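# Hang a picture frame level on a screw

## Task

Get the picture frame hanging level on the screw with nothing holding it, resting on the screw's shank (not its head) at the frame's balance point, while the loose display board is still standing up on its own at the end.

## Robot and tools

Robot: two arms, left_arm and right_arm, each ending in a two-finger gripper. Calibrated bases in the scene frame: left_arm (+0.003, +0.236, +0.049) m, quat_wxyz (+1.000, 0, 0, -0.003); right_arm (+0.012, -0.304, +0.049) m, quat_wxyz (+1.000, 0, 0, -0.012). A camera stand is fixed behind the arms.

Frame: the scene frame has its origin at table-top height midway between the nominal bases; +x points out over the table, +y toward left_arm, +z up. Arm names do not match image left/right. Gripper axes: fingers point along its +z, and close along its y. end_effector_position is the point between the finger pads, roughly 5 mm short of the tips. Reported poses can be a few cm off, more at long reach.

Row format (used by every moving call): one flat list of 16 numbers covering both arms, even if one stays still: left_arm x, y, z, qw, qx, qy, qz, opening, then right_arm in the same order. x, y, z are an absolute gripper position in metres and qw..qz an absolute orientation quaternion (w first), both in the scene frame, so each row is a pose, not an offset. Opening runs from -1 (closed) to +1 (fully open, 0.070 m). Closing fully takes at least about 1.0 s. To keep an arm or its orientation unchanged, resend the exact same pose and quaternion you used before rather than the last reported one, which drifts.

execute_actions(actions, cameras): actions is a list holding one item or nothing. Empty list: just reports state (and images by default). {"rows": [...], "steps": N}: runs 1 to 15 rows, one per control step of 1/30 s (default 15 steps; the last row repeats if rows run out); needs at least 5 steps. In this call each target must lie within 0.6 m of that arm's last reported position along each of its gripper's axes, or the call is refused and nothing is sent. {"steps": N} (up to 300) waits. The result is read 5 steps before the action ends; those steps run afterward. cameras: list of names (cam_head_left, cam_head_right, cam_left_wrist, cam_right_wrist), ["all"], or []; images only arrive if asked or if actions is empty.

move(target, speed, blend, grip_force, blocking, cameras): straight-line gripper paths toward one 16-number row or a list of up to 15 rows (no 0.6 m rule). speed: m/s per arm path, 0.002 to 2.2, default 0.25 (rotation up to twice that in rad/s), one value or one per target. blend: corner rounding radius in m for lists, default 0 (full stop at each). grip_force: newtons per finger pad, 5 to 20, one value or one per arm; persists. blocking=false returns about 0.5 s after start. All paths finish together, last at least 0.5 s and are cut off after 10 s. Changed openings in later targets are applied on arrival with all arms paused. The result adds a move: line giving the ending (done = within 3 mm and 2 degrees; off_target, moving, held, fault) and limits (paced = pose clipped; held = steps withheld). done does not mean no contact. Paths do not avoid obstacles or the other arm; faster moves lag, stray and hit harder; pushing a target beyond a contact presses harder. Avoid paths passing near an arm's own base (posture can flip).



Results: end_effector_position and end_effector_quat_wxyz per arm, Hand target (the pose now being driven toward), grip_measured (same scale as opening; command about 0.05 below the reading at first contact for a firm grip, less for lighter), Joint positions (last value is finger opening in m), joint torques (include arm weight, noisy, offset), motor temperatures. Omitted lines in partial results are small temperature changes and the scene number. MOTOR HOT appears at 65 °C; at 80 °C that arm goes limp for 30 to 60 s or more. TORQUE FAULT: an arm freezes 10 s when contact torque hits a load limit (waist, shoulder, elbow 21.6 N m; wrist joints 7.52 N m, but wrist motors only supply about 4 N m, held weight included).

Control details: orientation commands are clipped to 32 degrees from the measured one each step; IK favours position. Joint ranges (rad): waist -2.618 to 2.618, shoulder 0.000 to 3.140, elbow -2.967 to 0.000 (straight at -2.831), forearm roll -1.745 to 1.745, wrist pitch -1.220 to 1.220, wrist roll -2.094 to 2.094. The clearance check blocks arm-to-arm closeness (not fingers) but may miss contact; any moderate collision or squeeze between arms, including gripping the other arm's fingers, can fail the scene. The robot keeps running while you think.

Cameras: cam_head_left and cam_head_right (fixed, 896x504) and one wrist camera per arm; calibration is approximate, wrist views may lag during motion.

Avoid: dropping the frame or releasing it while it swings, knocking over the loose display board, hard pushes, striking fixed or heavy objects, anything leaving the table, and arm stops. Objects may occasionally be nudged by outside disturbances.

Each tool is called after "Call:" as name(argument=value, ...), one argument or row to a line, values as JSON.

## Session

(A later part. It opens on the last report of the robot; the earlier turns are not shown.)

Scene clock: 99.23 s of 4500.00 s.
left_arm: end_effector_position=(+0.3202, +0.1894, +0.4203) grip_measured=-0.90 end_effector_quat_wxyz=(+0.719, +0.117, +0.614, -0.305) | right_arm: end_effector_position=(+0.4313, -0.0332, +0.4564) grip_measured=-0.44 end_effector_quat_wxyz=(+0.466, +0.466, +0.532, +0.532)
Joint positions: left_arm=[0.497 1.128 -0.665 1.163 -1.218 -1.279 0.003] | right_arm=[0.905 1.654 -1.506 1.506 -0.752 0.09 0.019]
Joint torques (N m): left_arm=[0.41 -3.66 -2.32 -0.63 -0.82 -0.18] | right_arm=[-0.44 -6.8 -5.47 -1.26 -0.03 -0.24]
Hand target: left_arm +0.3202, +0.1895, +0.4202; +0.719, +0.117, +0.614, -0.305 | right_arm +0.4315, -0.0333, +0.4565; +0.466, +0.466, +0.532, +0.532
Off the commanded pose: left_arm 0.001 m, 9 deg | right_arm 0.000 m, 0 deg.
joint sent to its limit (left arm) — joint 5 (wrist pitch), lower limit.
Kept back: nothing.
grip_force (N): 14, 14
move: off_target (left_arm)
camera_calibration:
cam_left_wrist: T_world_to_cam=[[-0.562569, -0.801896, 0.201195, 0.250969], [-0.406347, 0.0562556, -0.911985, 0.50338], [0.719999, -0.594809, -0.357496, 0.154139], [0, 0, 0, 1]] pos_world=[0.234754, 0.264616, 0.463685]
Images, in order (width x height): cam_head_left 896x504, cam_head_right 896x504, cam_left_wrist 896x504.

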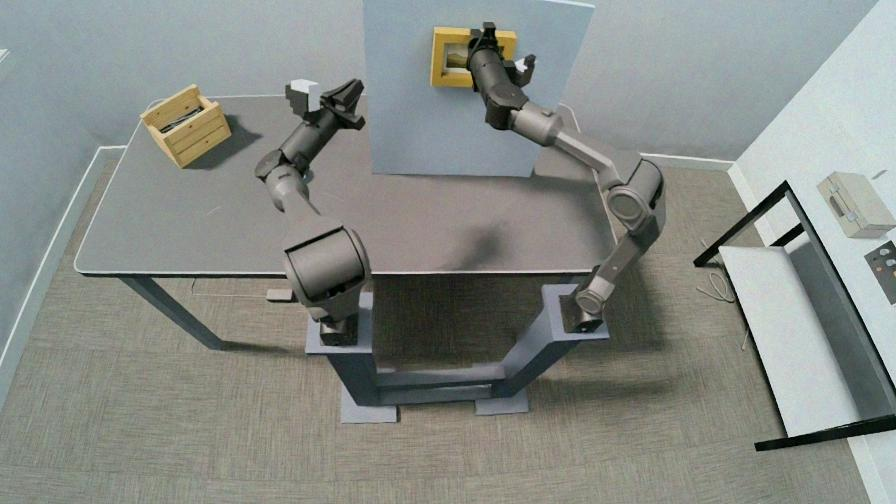

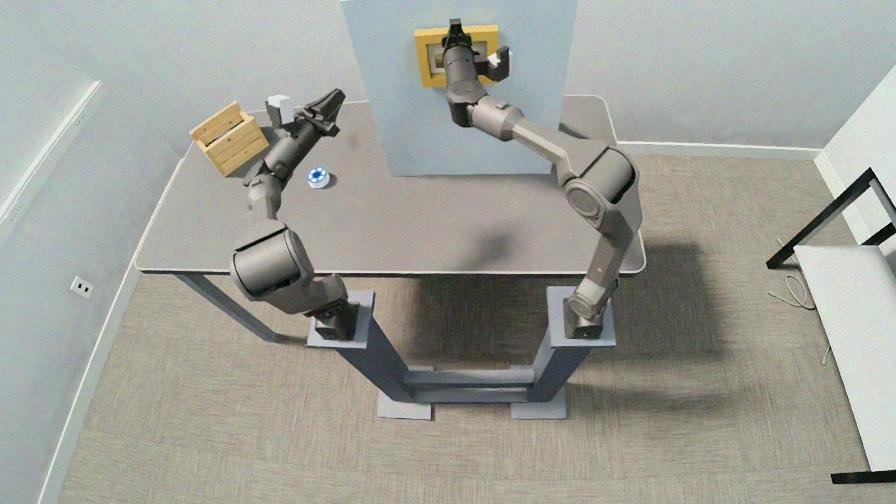

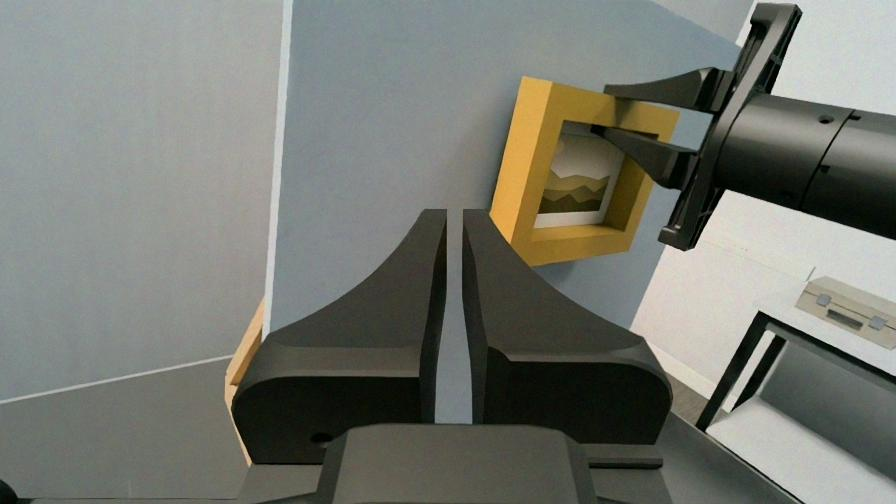

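Call:
move(
  target=[0.32,0.19,0.42,0.716,0.169,0.577,-0.355,-0.9,0.4328,-0.0333,0.4565,0.4662,0.4662,0.5316,0.5316,-0.52],
  speed=0.03,
)

Call:
move(
  target=[0.32,0.19,0.42,0.716,0.169,0.577,-0.355,-0.9,0.4340,-0.0333,0.4565,0.4662,0.4662,0.5316,0.5316,-0.52],
  speed=0.03,
  cameras=["cam_head_left","cam_head_right","cam_left_wrist"],
)

Call:
zoom_image(
  camera="cam_left_wrist",
  region=[460, 40, 720, 300],
)

Call:
zoom_image(
  camera="cam_head_left",
  region=[410, 20, 530, 100],
)

Call:
zoom_image(
  camera="cam_head_right",
  region=[400, 15, 520, 95],
)

Scene clock: 102.57 s of 4500.00 s.
left_arm: end_effector_position=(+0.3202, +0.1894, +0.4203) grip_measured=-0.90 end_effector_quat_wxyz=(+0.719, +0.117, +0.614, -0.305) | right_arm: end_effector_position=(+0.4323, -0.0330, +0.4565) grip_measured=-0.44 end_effector_quat_wxyz=(+0.466, +0.466, +0.532, +0.532)
Joint positions: left_arm=[0.497 1.128 -0.665 1.163 -1.218 -1.279 0.003] | right_arm=[0.902 1.657 -1.509 1.506 -0.749 0.089 0.019]
Joint torques (N m): left_arm=[0.51 -2.48 -2.66 -0.63 -0.78 -0.21] | right_arm=[-3.84 -5.51 -6.01 -1.76 -0.11 -0.28]
Hand target: left_arm +0.3202, +0.1895, +0.4202; +0.719, +0.117, +0.614, -0.305 | right_arm +0.4328, -0.0333, +0.4565; +0.466, +0.466, +0.532, +0.532
Off the commanded pose: left_arm 0.001 m, 9 deg | right_arm 0.001 m, 0 deg.
joint sent to its limit (left arm) — joint 5 (wrist pitch), lower limit.
Kept back: nothing.
grip_force (N): 14, 14
move: off_target (left_arm)

Scene clock: 105.50 s of 4500.00 s.
left_arm: end_effector_position=(+0.3202, +0.1894, +0.4203) grip_measured=-0.90 end_effector_quat_wxyz=(+0.719, +0.117, +0.614, -0.305) | right_arm: end_effector_position=(+0.4339, -0.0335, +0.4571) grip_measured=-0.44 end_effector_quat_wxyz=(+0.466, +0.466, +0.531, +0.532)
Joint positions: left_arm=[0.497 1.128 -0.665 1.163 -1.218 -1.279 0.003] | right_arm=[0.898 1.659 -1.514 1.506 -0.745 0.088 0.019]
Joint torques (N m): left_arm=[0.48 -3.53 -2.85 -0.61 -0.76 -0.2] | right_arm=[-7.36 -6.34 -5.62 -1.71 -1.22 -0.36]
Hand target: left_arm +0.3202, +0.1895, +0.4202; +0.719, +0.117, +0.614, -0.305 | right_arm +0.4340, -0.0333, +0.4565; +0.466, +0.466, +0.532, +0.532
Off the commanded pose: left_arm 0.001 m, 9 deg | right_arm 0.001 m, 0 deg.
joint sent to its limit (left arm) — joint 5 (wrist pitch), lower limit.
Kept back: nothing.
grip_force (N): 14, 14
move: off_target (left_arm)
camera_calibration:
cam_left_wrist: T_world_to_cam=[[-0.562569, -0.801896, 0.201195, 0.250969], [-0.406347, 0.0562556, -0.911985, 0.50338], [0.719999, -0.594809, -0.357496, 0.154139], [0, 0, 0, 1]] pos_world=[0.234754, 0.264616, 0.463685]
Images, in order (width x height): cam_head_left 896x504, cam_head_right 896x504, cam_left_wrist 896x504.

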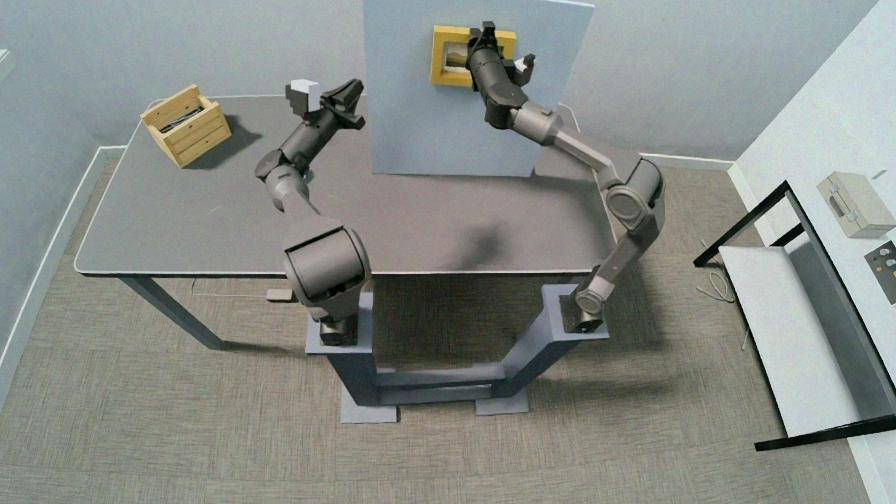

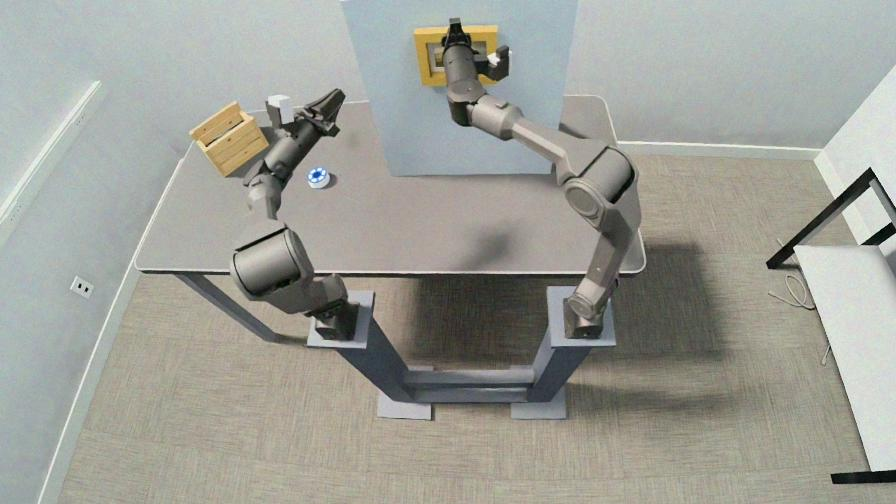

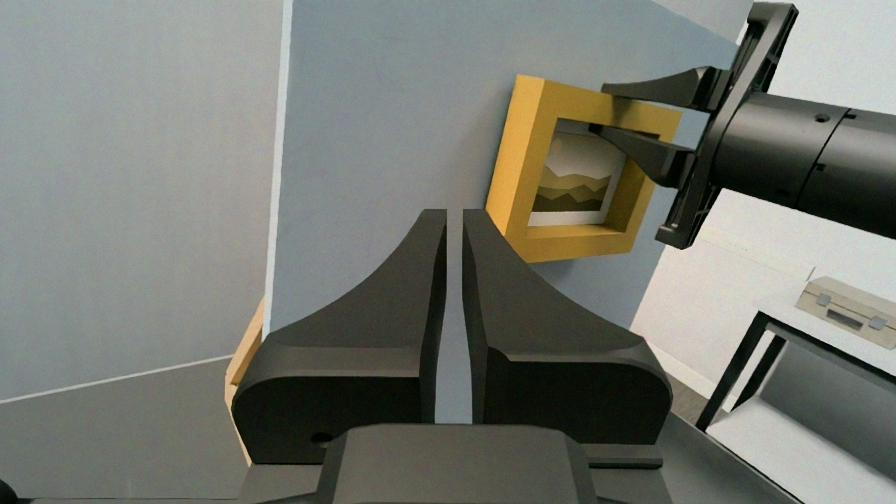

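Scaled by 1.938 from the camera's 896x504 image, which has a finer 1280x720 frame.

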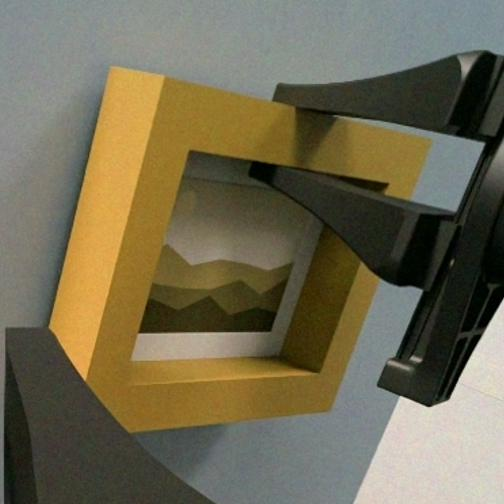

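Scaled by 4.200 from the camera's 896x504 image, which has a finer 1280x720 frame.

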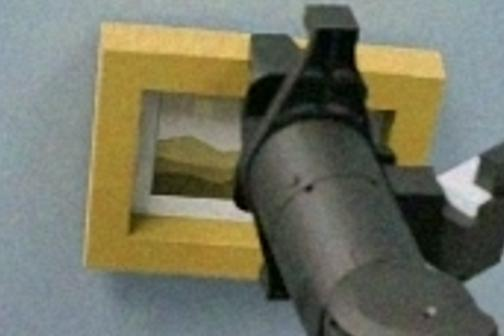

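Scaled by 4.200 from the camera's 896x504 image, which has a finer 1280x720 frame.

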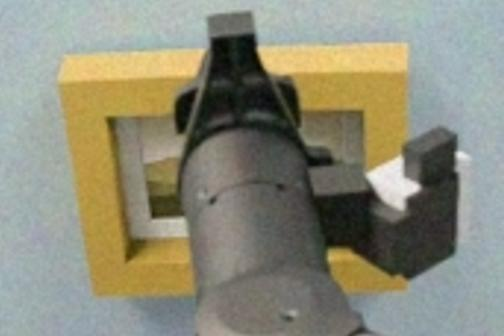

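Call:
move(
  target=[
    [0.32,0.19,0.42,0.716,0.169,0.577,-0.355,-0.9,0.4316,-0.0333,0.4560,0.4662,0.4662,0.5316,0.5316,-0.52],
    [0.32,0.19,0.42,0.716,0.169,0.577,-0.355,-0.9,0.4316,-0.0333,0.449,0.4662,0.4662,0.5316,0.5316,-0.52],
  ],
  speed=0.03,
)

Call:
move(
  target=[0.32,0.19,0.42,0.716,0.169,0.577,-0.355,-0.9,0.4316,-0.0333,0.4475,0.4662,0.4662,0.5316,0.5316,-0.52],
  speed=0.03,
)

Call:
move(
  target=[0.32,0.19,0.42,0.716,0.169,0.577,-0.355,-0.9,0.4316,-0.0333,0.446,0.4662,0.4662,0.5316,0.5316,-0.52],
  speed=0.03,
)

Scene clock: 111.80 s of 4500.00 s.
left_arm: end_effector_position=(+0.3202, +0.1894, +0.4203) grip_measured=-0.90 end_effector_quat_wxyz=(+0.719, +0.117, +0.614, -0.305) | right_arm: end_effector_position=(+0.4316, -0.0333, +0.4499) grip_measured=-0.45 end_effector_quat_wxyz=(+0.467, +0.466, +0.531, +0.532)
Joint positions: left_arm=[0.497 1.128 -0.665 1.163 -1.218 -1.279 0.003] | right_arm=[0.904 1.654 -1.478 1.472 -0.753 0.133 0.019]
Joint torques (N m): left_arm=[0.56 -3.03 -2.39 -0.62 -0.69 -0.19] | right_arm=[0.39 -7.31 -3.19 -0.42 -0.47 0.17]
Hand target: left_arm +0.3202, +0.1895, +0.4202; +0.719, +0.117, +0.614, -0.305 | right_arm +0.4316, -0.0333, +0.4490; +0.466, +0.466, +0.532, +0.532
Off the commanded pose: left_arm 0.001 m, 9 deg | right_arm 0.001 m, 0 deg.
joint sent to its limit (left arm) — joint 5 (wrist pitch), lower limit.
Kept back: nothing.
grip_force (N): 14, 14
move: off_target (left_arm)

Scene clock: 114.73 s of 4500.00 s.
left_arm: end_effector_position=(+0.3202, +0.1894, +0.4203) grip_measured=-0.90 end_effector_quat_wxyz=(+0.719, +0.117, +0.614, -0.305) | right_arm: end_effector_position=(+0.4316, -0.0334, +0.4476) grip_measured=-0.44 end_effector_quat_wxyz=(+0.466, +0.466, +0.532, +0.532)
Joint positions: left_arm=[0.497 1.128 -0.665 1.163 -1.218 -1.279 0.003] | right_arm=[0.904 1.654 -1.471 1.468 -0.754 0.141 0.019]
Joint torques (N m): left_arm=[0.45 -2.79 -2.4 -0.62 -0.66 -0.18] | right_arm=[-2.94 -0.35 0.15 1.66 -0.46 0.39]
Hand target: left_arm +0.3202, +0.1895, +0.4202; +0.719, +0.117, +0.614, -0.305 | right_arm +0.4316, -0.0333, +0.4475; +0.466, +0.466, +0.532, +0.532
Off the commanded pose: left_arm 0.001 m, 9 deg | right_arm 0.000 m, 0 deg.
joint sent to its limit (left arm) — joint 5 (wrist pitch), lower limit.
Kept back: nothing.
grip_force (N): 14, 14
move: off_target (left_arm)

Scene clock: 117.67 s of 4500.00 s.
left_arm: end_effector_position=(+0.3202, +0.1894, +0.4203) grip_measured=-0.90 end_effector_quat_wxyz=(+0.719, +0.117, +0.614, -0.305) | right_arm: end_effector_position=(+0.4316, -0.0334, +0.4465) grip_measured=-0.43 end_effector_quat_wxyz=(+0.467, +0.466, +0.531, +0.532)
Joint positions: left_arm=[0.497 1.128 -0.665 1.163 -1.218 -1.279 0.003] | right_arm=[0.904 1.654 -1.465 1.461 -0.755 0.15 0.02]
Joint torques (N m): left_arm=[0.43 -2.95 -2.74 -0.6 -0.62 -0.19] | right_arm=[-6.19 4.86 2.26 2.99 -0.29 0.46]
Hand target: left_arm +0.3202, +0.1895, +0.4202; +0.719, +0.117, +0.614, -0.305 | right_arm +0.4316, -0.0333, +0.4460; +0.466, +0.466, +0.532, +0.532
Off the commanded pose: left_arm 0.001 m, 9 deg | right_arm 0.001 m, 0 deg.
joint sent to its limit (left arm) — joint 5 (wrist pitch), lower limit.
Kept back: nothing.
grip_force (N): 14, 14
move: off_target (left_arm)

Call:
move(
  target=[
    [0.32,0.19,0.42,0.716,0.169,0.577,-0.355,-0.9,0.4316,-0.0333,0.4515,0.4662,0.4662,0.5316,0.5316,-0.52],
    [0.32,0.19,0.42,0.716,0.169,0.577,-0.355,-0.9,0.4316,-0.0313,0.4515,0.4662,0.4662,0.5316,0.5316,-0.52],
  ],
  speed=0.03,
)

Call:
move(
  target=[0.32,0.19,0.42,0.716,0.169,0.577,-0.355,-0.9,0.4316,-0.0313,0.4495,0.4662,0.4662,0.5316,0.5316,-0.52],
  speed=0.03,
)

Call:
move(
  target=[0.32,0.19,0.42,0.716,0.169,0.577,-0.355,-0.9,0.4316,-0.0313,0.448,0.4662,0.4662,0.5316,0.5316,-0.52],
  speed=0.03,
  cameras=["cam_head_left","cam_head_right","cam_left_wrist"],
)

Call:
zoom_image(
  camera="cam_left_wrist",
  region=[460, 40, 720, 300],
)

Call:
zoom_image(
  camera="cam_head_left",
  region=[410, 20, 530, 100],
)

Call:
zoom_image(
  camera="cam_head_right",
  region=[400, 15, 520, 95],
)

Scene clock: 124.93 s of 4500.00 s.
left_arm: end_effector_position=(+0.3202, +0.1894, +0.4203) grip_measured=-0.90 end_effector_quat_wxyz=(+0.719, +0.117, +0.614, -0.305) | right_arm: end_effector_position=(+0.4317, -0.0315, +0.4513) grip_measured=-0.44 end_effector_quat_wxyz=(+0.466, +0.466, +0.532, +0.532)
Joint positions: left_arm=[0.497 1.128 -0.665 1.163 -1.218 -1.279 0.003] | right_arm=[0.907 1.659 -1.492 1.486 -0.756 0.116 0.02]
Joint torques (N m): left_arm=[0.47 -3.61 -2.45 -0.59 -0.51 -0.19] | right_arm=[0.71 -6.9 -5.46 -1.27 -0.29 -0.24]
Hand target: left_arm +0.3202, +0.1895, +0.4202; +0.719, +0.117, +0.614, -0.305 | right_arm +0.4316, -0.0313, +0.4515; +0.466, +0.466, +0.532, +0.532
Off the commanded pose: left_arm 0.001 m, 9 deg | right_arm 0.000 m, 0 deg.
joint sent to its limit (left arm) — joint 5 (wrist pitch), lower limit.
Kept back: nothing.
grip_force (N): 14, 14
move: off_target (left_arm)

Scene clock: 127.87 s of 4500.00 s.
left_arm: end_effector_position=(+0.3202, +0.1894, +0.4203) grip_measured=-0.90 end_effector_quat_wxyz=(+0.719, +0.117, +0.614, -0.305) | right_arm: end_effector_position=(+0.4318, -0.0317, +0.4500) grip_measured=-0.44 end_effector_quat_wxyz=(+0.467, +0.466, +0.531, +0.532)
Joint positions: left_arm=[0.497 1.128 -0.665 1.163 -1.218 -1.279 0.003] | right_arm=[0.907 1.659 -1.486 1.478 -0.758 0.126 0.02]
Joint torques (N m): left_arm=[0.51 -3.73 -2.52 -0.63 -0.54 -0.17] | right_arm=[0.54 -6.2 -2.8 -0.37 0.24 0.25]
Hand target: left_arm +0.3202, +0.1895, +0.4202; +0.719, +0.117, +0.614, -0.305 | right_arm +0.4316, -0.0313, +0.4495; +0.466, +0.466, +0.532, +0.532
Off the commanded pose: left_arm 0.001 m, 9 deg | right_arm 0.001 m, 0 deg.
joint sent to its limit (left arm) — joint 5 (wrist pitch), lower limit.
Kept back: nothing.
grip_force (N): 14, 14
move: off_target (left_arm)

Scene clock: 130.80 s of 4500.00 s.
left_arm: end_effector_position=(+0.3202, +0.1894, +0.4203) grip_measured=-0.90 end_effector_quat_wxyz=(+0.719, +0.117, +0.614, -0.305) | right_arm: end_effector_position=(+0.4317, -0.0316, +0.4484) grip_measured=-0.44 end_effector_quat_wxyz=(+0.466, +0.466, +0.531, +0.532)
Joint positions: left_arm=[0.497 1.128 -0.665 1.163 -1.218 -1.279 0.003] | right_arm=[0.907 1.659 -1.48 1.472 -0.758 0.135 0.02]
Joint torques (N m): left_arm=[0.41 -2.28 -2.25 -0.62 -0.62 -0.19] | right_arm=[3.65 0.08 -0.86 0.69 1.16 0.31]
Hand target: left_arm +0.3202, +0.1895, +0.4202; +0.719, +0.117, +0.614, -0.305 | right_arm +0.4316, -0.0313, +0.4480; +0.466, +0.466, +0.532, +0.532
Off the commanded pose: left_arm 0.001 m, 9 deg | right_arm 0.000 m, 0 deg.
joint sent to its limit (left arm) — joint 5 (wrist pitch), lower limit.
Kept back: nothing.
grip_force (N): 14, 14
move: off_target (left_arm)
camera_calibration:
cam_left_wrist: T_world_to_cam=[[-0.562569, -0.801896, 0.201195, 0.250969], [-0.406347, 0.0562556, -0.911985, 0.50338], [0.719999, -0.594809, -0.357496, 0.154139], [0, 0, 0, 1]] pos_world=[0.234754, 0.264616, 0.463685]
Images, in order (width x height): cam_head_left 896x504, cam_head_right 896x504, cam_left_wrist 896x504.

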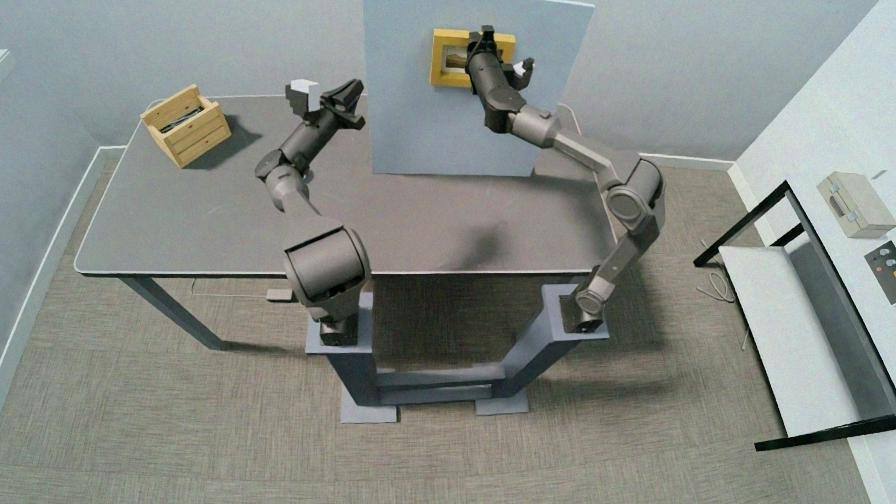

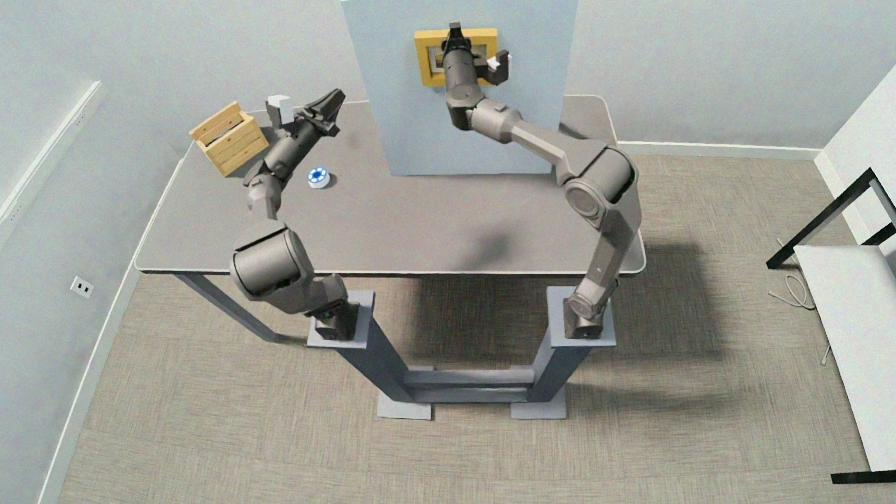

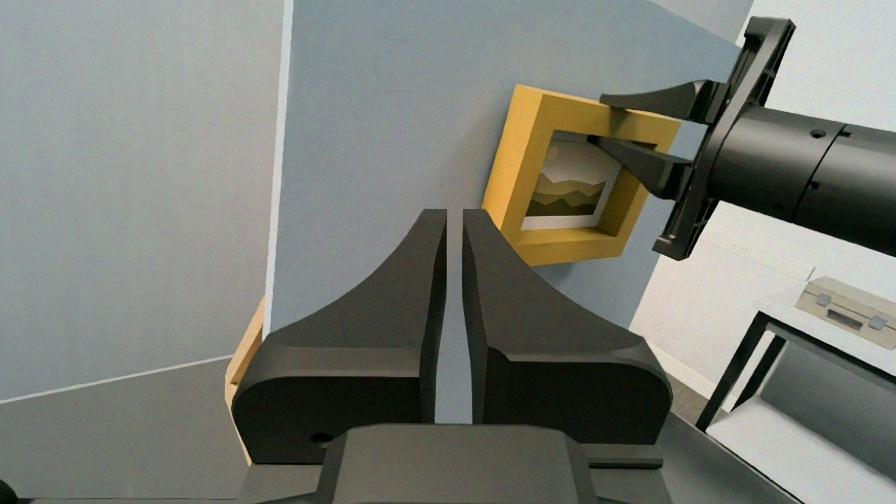

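Scaled by 1.938 from the camera's 896x504 image, which has a finer 1280x720 frame.

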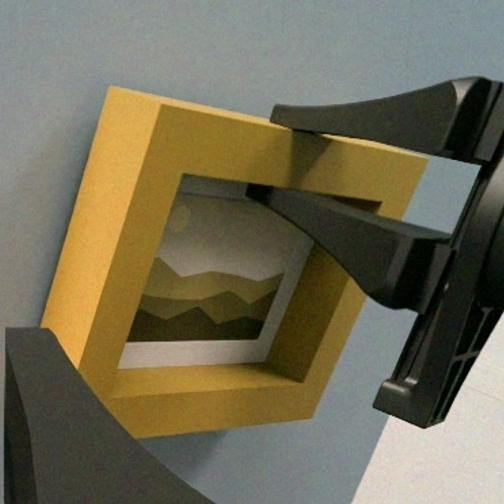

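Scaled by 4.200 from the camera's 896x504 image, which has a finer 1280x720 frame.

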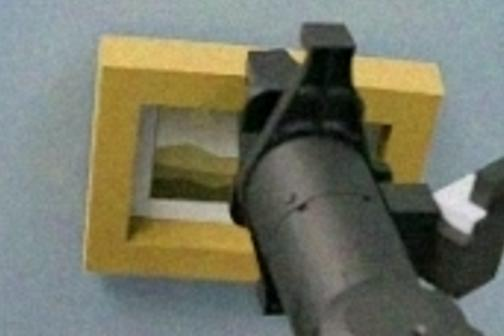

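Scaled by 4.200 from the camera's 896x504 image, which has a finer 1280x720 frame.

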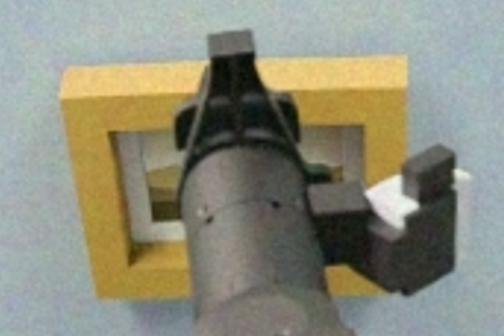

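Call:
move(
  target=[
    [0.32,0.19,0.42,0.716,0.169,0.577,-0.355,-0.9,0.4316,-0.0323,0.453,0.4662,0.4662,0.5316,0.5316,-0.52],
    [0.32,0.19,0.42,0.716,0.169,0.577,-0.355,-0.9,0.4335,-0.0324,0.453,0.4662,0.4662,0.5316,0.5316,-0.52],
  ],
  speed=0.03,
)

Call:
move(
  target=[0.32,0.19,0.42,0.716,0.169,0.577,-0.355,-0.9,0.4335,-0.0324,0.4493,0.4662,0.4662,0.5316,0.5316,-0.52],
  speed=0.03,
)

Call:
move(
  target=[0.32,0.19,0.42,0.716,0.169,0.577,-0.355,-0.9,0.4335,-0.0324,0.4475,0.4662,0.4662,0.5316,0.5316,-0.52],
  speed=0.03,
)

Scene clock: 138.07 s of 4500.00 s.
left_arm: end_effector_position=(+0.3202, +0.1894, +0.4203) grip_measured=-0.90 end_effector_quat_wxyz=(+0.719, +0.117, +0.614, -0.305) | right_arm: end_effector_position=(+0.4331, -0.0323, +0.4531) grip_measured=-0.44 end_effector_quat_wxyz=(+0.466, +0.466, +0.532, +0.532)
Joint positions: left_arm=[0.497 1.128 -0.665 1.163 -1.218 -1.279 0.003] | right_arm=[0.902 1.66 -1.5 1.492 -0.75 0.108 0.019]
Joint torques (N m): left_arm=[0.49 -2.76 -2.6 -0.62 -0.87 -0.16] | right_arm=[-1.46 -6.19 -5.57 -1.38 0 -0.25]
Hand target: left_arm +0.3202, +0.1895, +0.4202; +0.719, +0.117, +0.614, -0.305 | right_arm +0.4335, -0.0324, +0.4530; +0.466, +0.466, +0.532, +0.532
Off the commanded pose: left_arm 0.001 m, 9 deg | right_arm 0.000 m, 0 deg.
joint sent to its limit (left arm) — joint 5 (wrist pitch), lower limit.
Kept back: nothing.
grip_force (N): 14, 14
move: off_target (left_arm)

Scene clock: 141.00 s of 4500.00 s.
left_arm: end_effector_position=(+0.3202, +0.1894, +0.4203) grip_measured=-0.90 end_effector_quat_wxyz=(+0.719, +0.117, +0.614, -0.305) | right_arm: end_effector_position=(+0.4335, -0.0324, +0.4492) grip_measured=-0.44 end_effector_quat_wxyz=(+0.466, +0.466, +0.532, +0.532)
Joint positions: left_arm=[0.497 1.128 -0.665 1.163 -1.218 -1.279 0.003] | right_arm=[0.901 1.661 -1.486 1.477 -0.751 0.129 0.019]
Joint torques (N m): left_arm=[0.54 -3.04 -2.31 -0.63 -0.86 -0.17] | right_arm=[-1.54 -6.96 -4.16 -1.28 -0.37 0.12]
Hand target: left_arm +0.3202, +0.1895, +0.4202; +0.719, +0.117, +0.614, -0.305 | right_arm +0.4335, -0.0324, +0.4493; +0.466, +0.466, +0.532, +0.532
Off the commanded pose: left_arm 0.001 m, 9 deg | right_arm 0.000 m, 0 deg.
joint sent to its limit (left arm) — joint 5 (wrist pitch), lower limit.
Kept back: nothing.
grip_force (N): 14, 14
move: off_target (left_arm)

Scene clock: 143.93 s of 4500.00 s.
left_arm: end_effector_position=(+0.3202, +0.1894, +0.4203) grip_measured=-0.90 end_effector_quat_wxyz=(+0.719, +0.117, +0.614, -0.305) | right_arm: end_effector_position=(+0.4335, -0.0324, +0.4475) grip_measured=-0.44 end_effector_quat_wxyz=(+0.466, +0.466, +0.532, +0.531)
Joint positions: left_arm=[0.497 1.128 -0.665 1.163 -1.218 -1.279 0.004] | right_arm=[0.901 1.661 -1.479 1.469 -0.751 0.139 0.019]
Joint torques (N m): left_arm=[0.4 -3.04 -2.99 -0.6 -0.82 -0.19] | right_arm=[-1.08 -7.83 -4.1 -1.27 -0.35 0.15]
Hand target: left_arm +0.3202, +0.1895, +0.4202; +0.719, +0.117, +0.614, -0.305 | right_arm +0.4335, -0.0324, +0.4475; +0.466, +0.466, +0.532, +0.532
Off the commanded pose: left_arm 0.001 m, 9 deg | right_arm 0.000 m, 0 deg.
joint sent to its limit (left arm) — joint 5 (wrist pitch), lower limit.
Kept back: nothing.
grip_force (N): 14, 14
move: off_target (left_arm)

Call:
move(
  target=[0.32,0.19,0.42,0.716,0.169,0.577,-0.355,-0.9,0.4335,-0.0324,0.4462,0.4662,0.4662,0.5316,0.5316,-0.52],
  speed=0.03,
)

Call:
move(
  target=[0.32,0.19,0.42,0.716,0.169,0.577,-0.355,-0.9,0.4335,-0.0324,0.445,0.4662,0.4662,0.5316,0.5316,-0.52],
  speed=0.03,
)

Call:
move(
  target=[0.32,0.19,0.42,0.716,0.169,0.577,-0.355,-0.9,0.4335,-0.0324,0.4438,0.4662,0.4662,0.5316,0.5316,-0.52],
  speed=0.03,
)

Scene clock: 147.10 s of 4500.00 s.
left_arm: end_effector_position=(+0.3202, +0.1894, +0.4203) grip_measured=-0.90 end_effector_quat_wxyz=(+0.719, +0.117, +0.614, -0.305) | right_arm: end_effector_position=(+0.4335, -0.0323, +0.4466) grip_measured=-0.44 end_effector_quat_wxyz=(+0.466, +0.466, +0.532, +0.532)
Joint positions: left_arm=[0.497 1.128 -0.665 1.163 -1.218 -1.279 0.004] | right_arm=[0.901 1.661 -1.475 1.463 -0.751 0.147 0.019]
Joint torques (N m): left_arm=[0.59 -3.45 -2.47 -0.6 -0.78 -0.16] | right_arm=[0.31 -5.29 -2.34 -0.15 0.03 0.21]
Hand target: left_arm +0.3202, +0.1895, +0.4202; +0.719, +0.117, +0.614, -0.305 | right_arm +0.4335, -0.0324, +0.4462; +0.466, +0.466, +0.532, +0.532
Off the commanded pose: left_arm 0.001 m, 9 deg | right_arm 0.000 m, 0 deg.
joint sent to its limit (left arm) — joint 5 (wrist pitch), lower limit.
Kept back: nothing.
grip_force (N): 14, 14
move: off_target (left_arm)

Scene clock: 150.03 s of 4500.00 s.
left_arm: end_effector_position=(+0.3202, +0.1894, +0.4203) grip_measured=-0.90 end_effector_quat_wxyz=(+0.719, +0.117, +0.614, -0.305) | right_arm: end_effector_position=(+0.4335, -0.0324, +0.4455) grip_measured=-0.44 end_effector_quat_wxyz=(+0.466, +0.466, +0.531, +0.532)
Joint positions: left_arm=[0.497 1.128 -0.665 1.163 -1.218 -1.279 0.003] | right_arm=[0.901 1.661 -1.47 1.458 -0.752 0.153 0.02]
Joint torques (N m): left_arm=[0.6 -3.8 -2.19 -0.6 -0.74 -0.2] | right_arm=[1.34 -0.58 0.53 1.73 0.27 0.37]
Hand target: left_arm +0.3202, +0.1895, +0.4202; +0.719, +0.117, +0.614, -0.305 | right_arm +0.4335, -0.0324, +0.4450; +0.466, +0.466, +0.532, +0.532
Off the commanded pose: left_arm 0.001 m, 9 deg | right_arm 0.000 m, 0 deg.
joint sent to its limit (left arm) — joint 5 (wrist pitch), lower limit.
Kept back: nothing.
grip_force (N): 14, 14
move: off_target (left_arm)

Scene clock: 152.97 s of 4500.00 s.
left_arm: end_effector_position=(+0.3202, +0.1894, +0.4203) grip_measured=-0.90 end_effector_quat_wxyz=(+0.719, +0.117, +0.614, -0.305) | right_arm: end_effector_position=(+0.4335, -0.0325, +0.4441) grip_measured=-0.44 end_effector_quat_wxyz=(+0.467, +0.466, +0.532, +0.532)
Joint positions: left_arm=[0.497 1.128 -0.665 1.163 -1.218 -1.279 0.003] | right_arm=[0.901 1.661 -1.465 1.453 -0.753 0.16 0.02]
Joint torques (N m): left_arm=[0.54 -3.75 -2.6 -0.59 -0.75 -0.17] | right_arm=[0.79 5.65 2.99 3.03 0.94 0.32]
Hand target: left_arm +0.3202, +0.1895, +0.4202; +0.719, +0.117, +0.614, -0.305 | right_arm +0.4335, -0.0324, +0.4438; +0.466, +0.466, +0.532, +0.532
Off the commanded pose: left_arm 0.001 m, 9 deg | right_arm 0.000 m, 0 deg.
joint sent to its limit (left arm) — joint 5 (wrist pitch), lower limit.
Kept back: nothing.
grip_force (N): 14, 14
move: off_target (left_arm)

Call:
move(
  target=[
    [0.32,0.19,0.42,0.716,0.169,0.577,-0.355,-0.9,0.4335,-0.0324,0.4460,0.4662,0.4662,0.5316,0.5316,-0.52],
    [0.32,0.19,0.42,0.716,0.169,0.577,-0.355,-0.9,0.4335,-0.0324,0.4460,0.4662,0.4662,0.5316,0.5316,-0.34],
  ],
  speed=0.03,
)

Call:
move(
  target=[0.32,0.19,0.42,0.716,0.169,0.577,-0.355,-0.9,0.4335,-0.0324,0.4465,0.4662,0.4662,0.5316,0.5316,0.15],
  speed=0.03,
  cameras=["cam_head_left","cam_head_right","cam_left_wrist"],
)

Call:
zoom_image(
  camera="cam_left_wrist",
  region=[460, 40, 720, 300],
)

Call:
zoom_image(
  camera="cam_head_left",
  region=[410, 20, 530, 100],
)

Call:
zoom_image(
  camera="cam_head_right",
  region=[400, 15, 520, 95],
)

Scene clock: 156.97 s of 4500.00 s.
left_arm: end_effector_position=(+0.3202, +0.1894, +0.4203) grip_measured=-0.90 end_effector_quat_wxyz=(+0.719, +0.117, +0.614, -0.305) | right_arm: end_effector_position=(+0.4340, -0.0315, +0.4438) grip_measured=-0.34 end_effector_quat_wxyz=(+0.465, +0.467, +0.533, +0.531)
Joint positions: left_arm=[0.497 1.128 -0.665 1.163 -1.218 -1.279 0.003] | right_arm=[0.901 1.664 -1.472 1.465 -0.75 0.148 0.023]
Joint torques (N m): left_arm=[0.39 -2.46 -2.57 -0.6 -0.68 -0.17] | right_arm=[0.39 -4.04 -1.99 -0.01 0.17 0.04]
Hand target: left_arm +0.3202, +0.1895, +0.4202; +0.719, +0.117, +0.614, -0.305 | right_arm +0.4335, -0.0324, +0.4460; +0.466, +0.466, +0.532, +0.532
Off the commanded pose: left_arm 0.001 m, 9 deg | right_arm 0.002 m, 0 deg.
joint sent to its limit (left arm) — joint 5 (wrist pitch), lower limit.
Kept back: nothing.
grip_force (N): 14, 14
move: off_target (left_arm)

Scene clock: 159.90 s of 4500.00 s.
left_arm: end_effector_position=(+0.3202, +0.1894, +0.4203) grip_measured=-0.90 end_effector_quat_wxyz=(+0.719, +0.117, +0.614, -0.305) | right_arm: end_effector_position=(+0.4335, -0.0323, +0.4464) grip_measured=+0.15 end_effector_quat_wxyz=(+0.466, +0.466, +0.532, +0.532)
Joint positions: left_arm=[0.497 1.128 -0.665 1.163 -1.218 -1.279 0.003] | right_arm=[0.901 1.661 -1.475 1.464 -0.751 0.145 0.04]
Joint torques (N m): left_arm=[0.45 -3.28 -3.14 -0.6 -0.68 -0.18] | right_arm=[0.73 -7.6 -4.76 -0.82 -0.12 -0.22]
Hand target: left_arm +0.3202, +0.1895, +0.4202; +0.719, +0.117, +0.614, -0.305 | right_arm +0.4335, -0.0324, +0.4465; +0.466, +0.466, +0.532, +0.532
Off the commanded pose: left_arm 0.001 m, 9 deg | right_arm 0.000 m, 0 deg.
joint sent to its limit (left arm) — joint 5 (wrist pitch), lower limit.
Kept back: nothing.
grip_force (N): 14, 14
move: off_target (left_arm)
camera_calibration:
cam_left_wrist: T_world_to_cam=[[-0.562528, -0.80193, 0.201174, 0.250978], [-0.406317, 0.0562311, -0.912, 0.503386], [0.720048, -0.594766, -0.357469, 0.154103], [0, 0, 0, 1]] pos_world=[0.234754, 0.264616, 0.463685]
Images, in order (width x height): cam_head_left 896x504, cam_head_right 896x504, cam_left_wrist 896x504.

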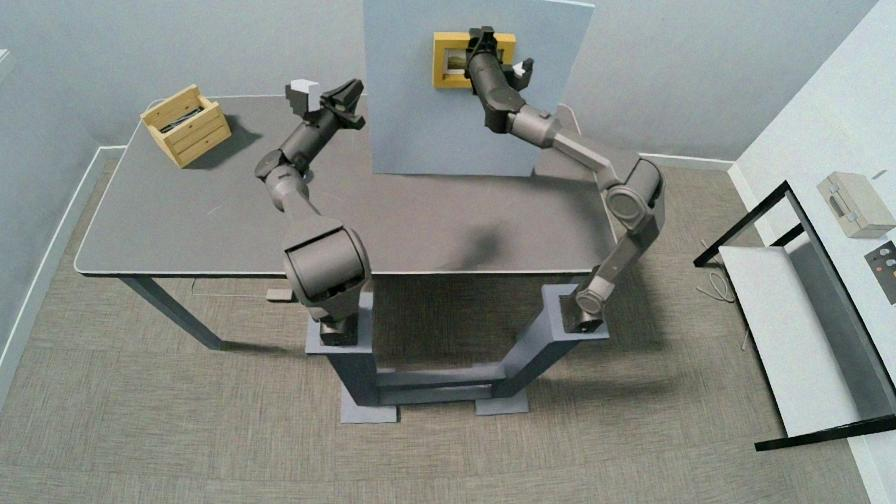

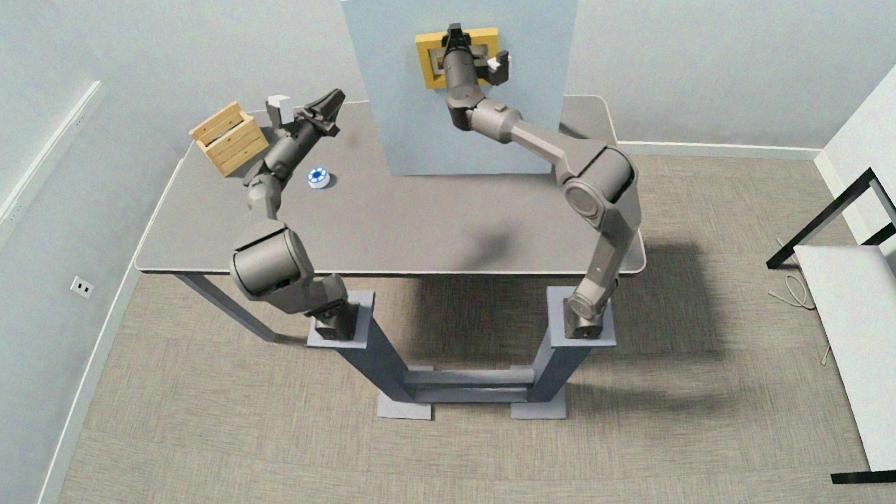

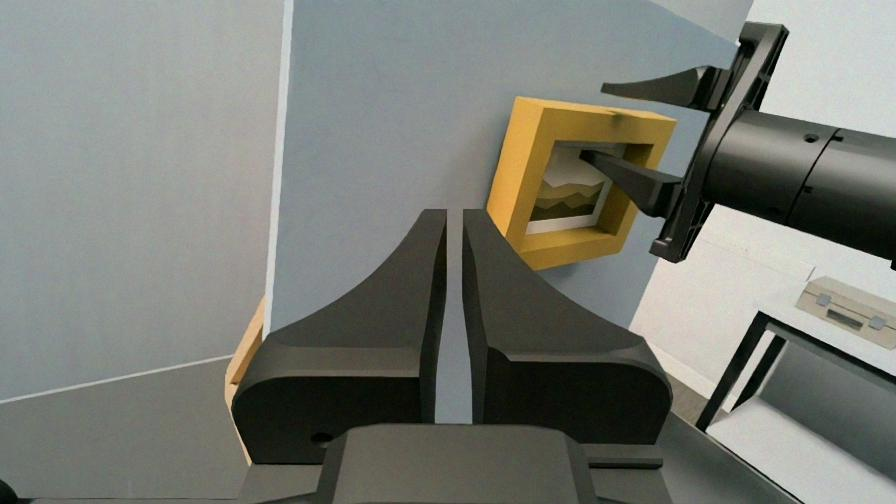

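Scaled by 1.938 from the camera's 896x504 image, which has a finer 1280x720 frame.

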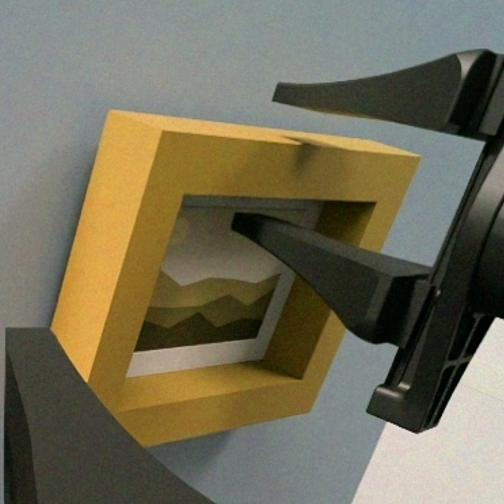

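Scaled by 4.200 from the camera's 896x504 image, which has a finer 1280x720 frame.

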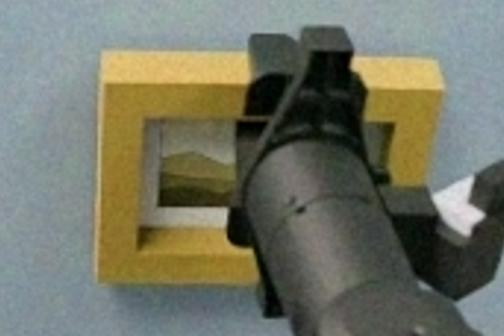

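Scaled by 4.200 from the camera's 896x504 image, which has a finer 1280x720 frame.

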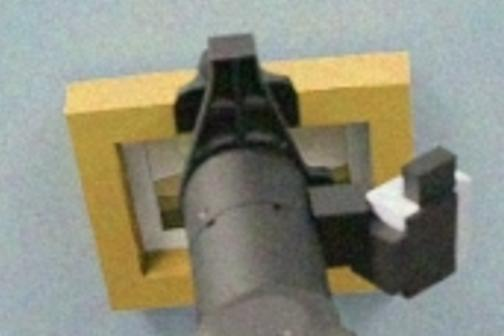

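Call:
move(
  target=[
    [0.32,0.19,0.42,0.716,0.169,0.577,-0.355,-0.9,0.395,-0.040,0.4465,0.4662,0.4662,0.5316,0.5316,0.15],
    [0.32,0.19,0.42,0.716,0.169,0.577,-0.355,-0.9,0.33,-0.10,0.43,0.4662,0.4662,0.5316,0.5316,-0.3],
  ],
  speed=0.12,
  blend=0.02,
  cameras=["cam_head_left","cam_head_right","cam_left_wrist"],
)

Call:
zoom_image(
  camera="cam_head_left",
  region=[410, 20, 530, 100],
)

Call:
zoom_image(
  camera="cam_head_right",
  region=[400, 15, 520, 95],
)

Call:
zoom_image(
  camera="cam_left_wrist",
  region=[460, 40, 720, 300],
)

Scene clock: 162.77 s of 4500.00 s.
left_arm: end_effector_position=(+0.3202, +0.1894, +0.4203) grip_measured=-0.90 end_effector_quat_wxyz=(+0.719, +0.117, +0.614, -0.305) | right_arm: end_effector_position=(+0.3299, -0.0999, +0.4302) grip_measured=-0.30 end_effector_quat_wxyz=(+0.466, +0.466, +0.532, +0.532)
Joint positions: left_arm=[0.497 1.128 -0.665 1.163 -1.218 -1.279 0.003] | right_arm=[1.084 1.259 -0.996 1.44 -0.941 0.218 0.025]
Joint torques (N m): left_arm=[0.43 -3.6 -2.12 -0.65 -0.61 0.03] | right_arm=[-0.45 -2.33 -4.69 -1.06 -0.08 -0.21]
Hand target: left_arm +0.3202, +0.1895, +0.4202; +0.719, +0.117, +0.614, -0.305 | right_arm +0.3300, -0.1000, +0.4300; +0.466, +0.466, +0.532, +0.532
Off the commanded pose: left_arm 0.001 m, 9 deg | right_arm 0.000 m, 0 deg.
joint sent to its limit (left arm) — joint 5 (wrist pitch), lower limit.
Kept back: nothing.
grip_force (N): 14, 14
move: off_target (left_arm)
camera_calibration:
cam_left_wrist: T_world_to_cam=[[-0.562528, -0.80193, 0.201174, 0.250978], [-0.406317, 0.0562311, -0.912, 0.503386], [0.720048, -0.594766, -0.357469, 0.154103], [0, 0, 0, 1]] pos_world=[0.234754, 0.264616, 0.463685]
Images, in order (width x height): cam_head_left 896x504, cam_head_right 896x504, cam_left_wrist 896x504.

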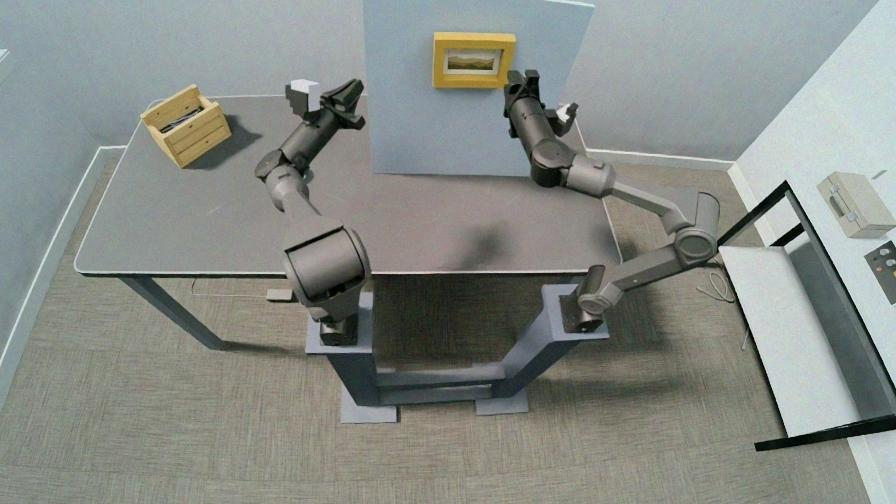

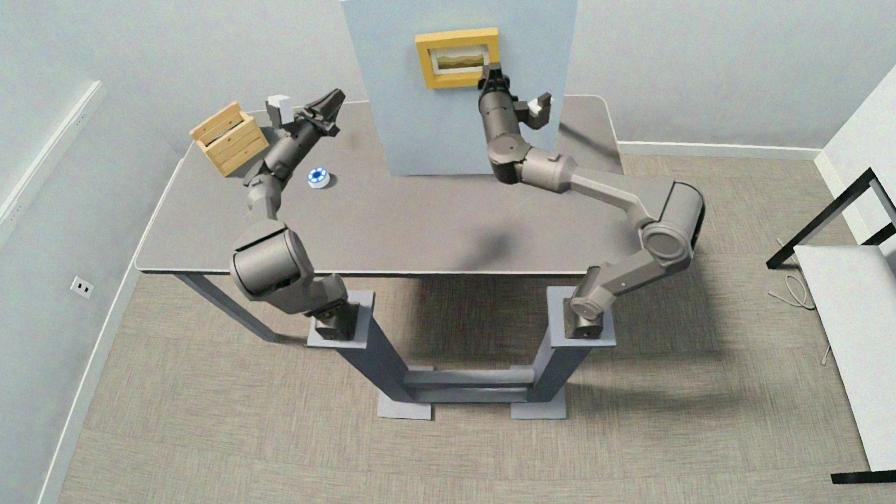

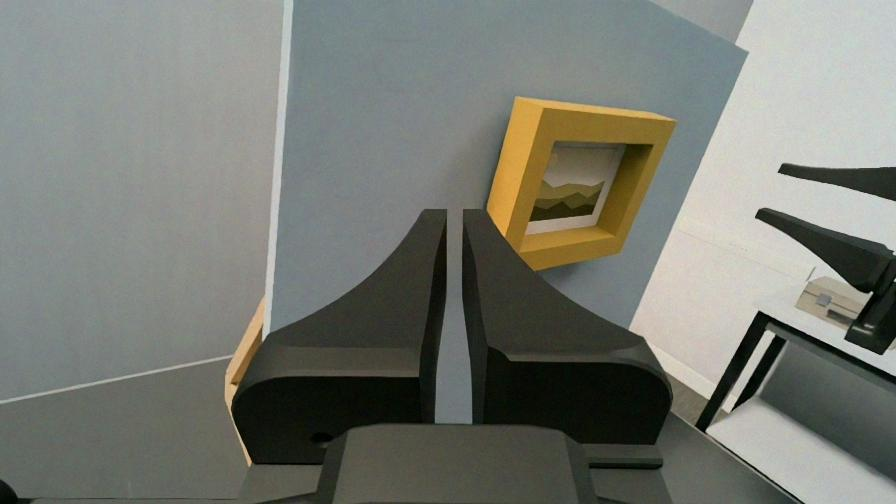

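Scaled by 4.200 from the camera's 896x504 image, which has a finer 1280x720 frame.

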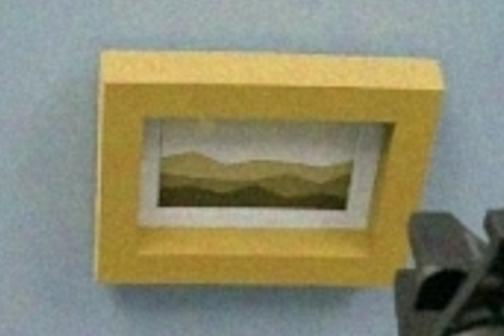

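Scaled by 4.200 from the camera's 896x504 image, which has a finer 1280x720 frame.

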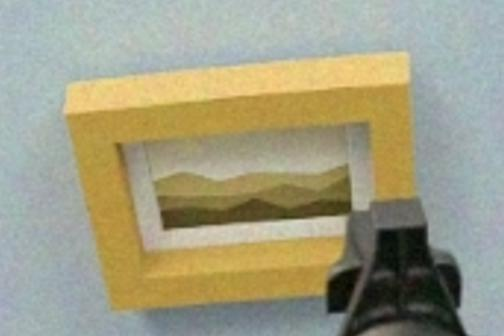

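Scaled by 1.938 from the camera's 896x504 image, which has a finer 1280x720 frame.

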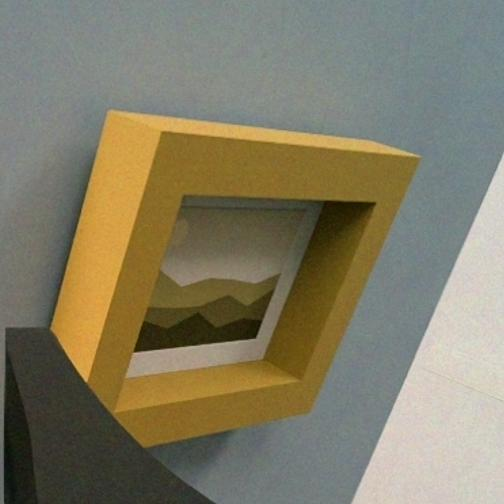

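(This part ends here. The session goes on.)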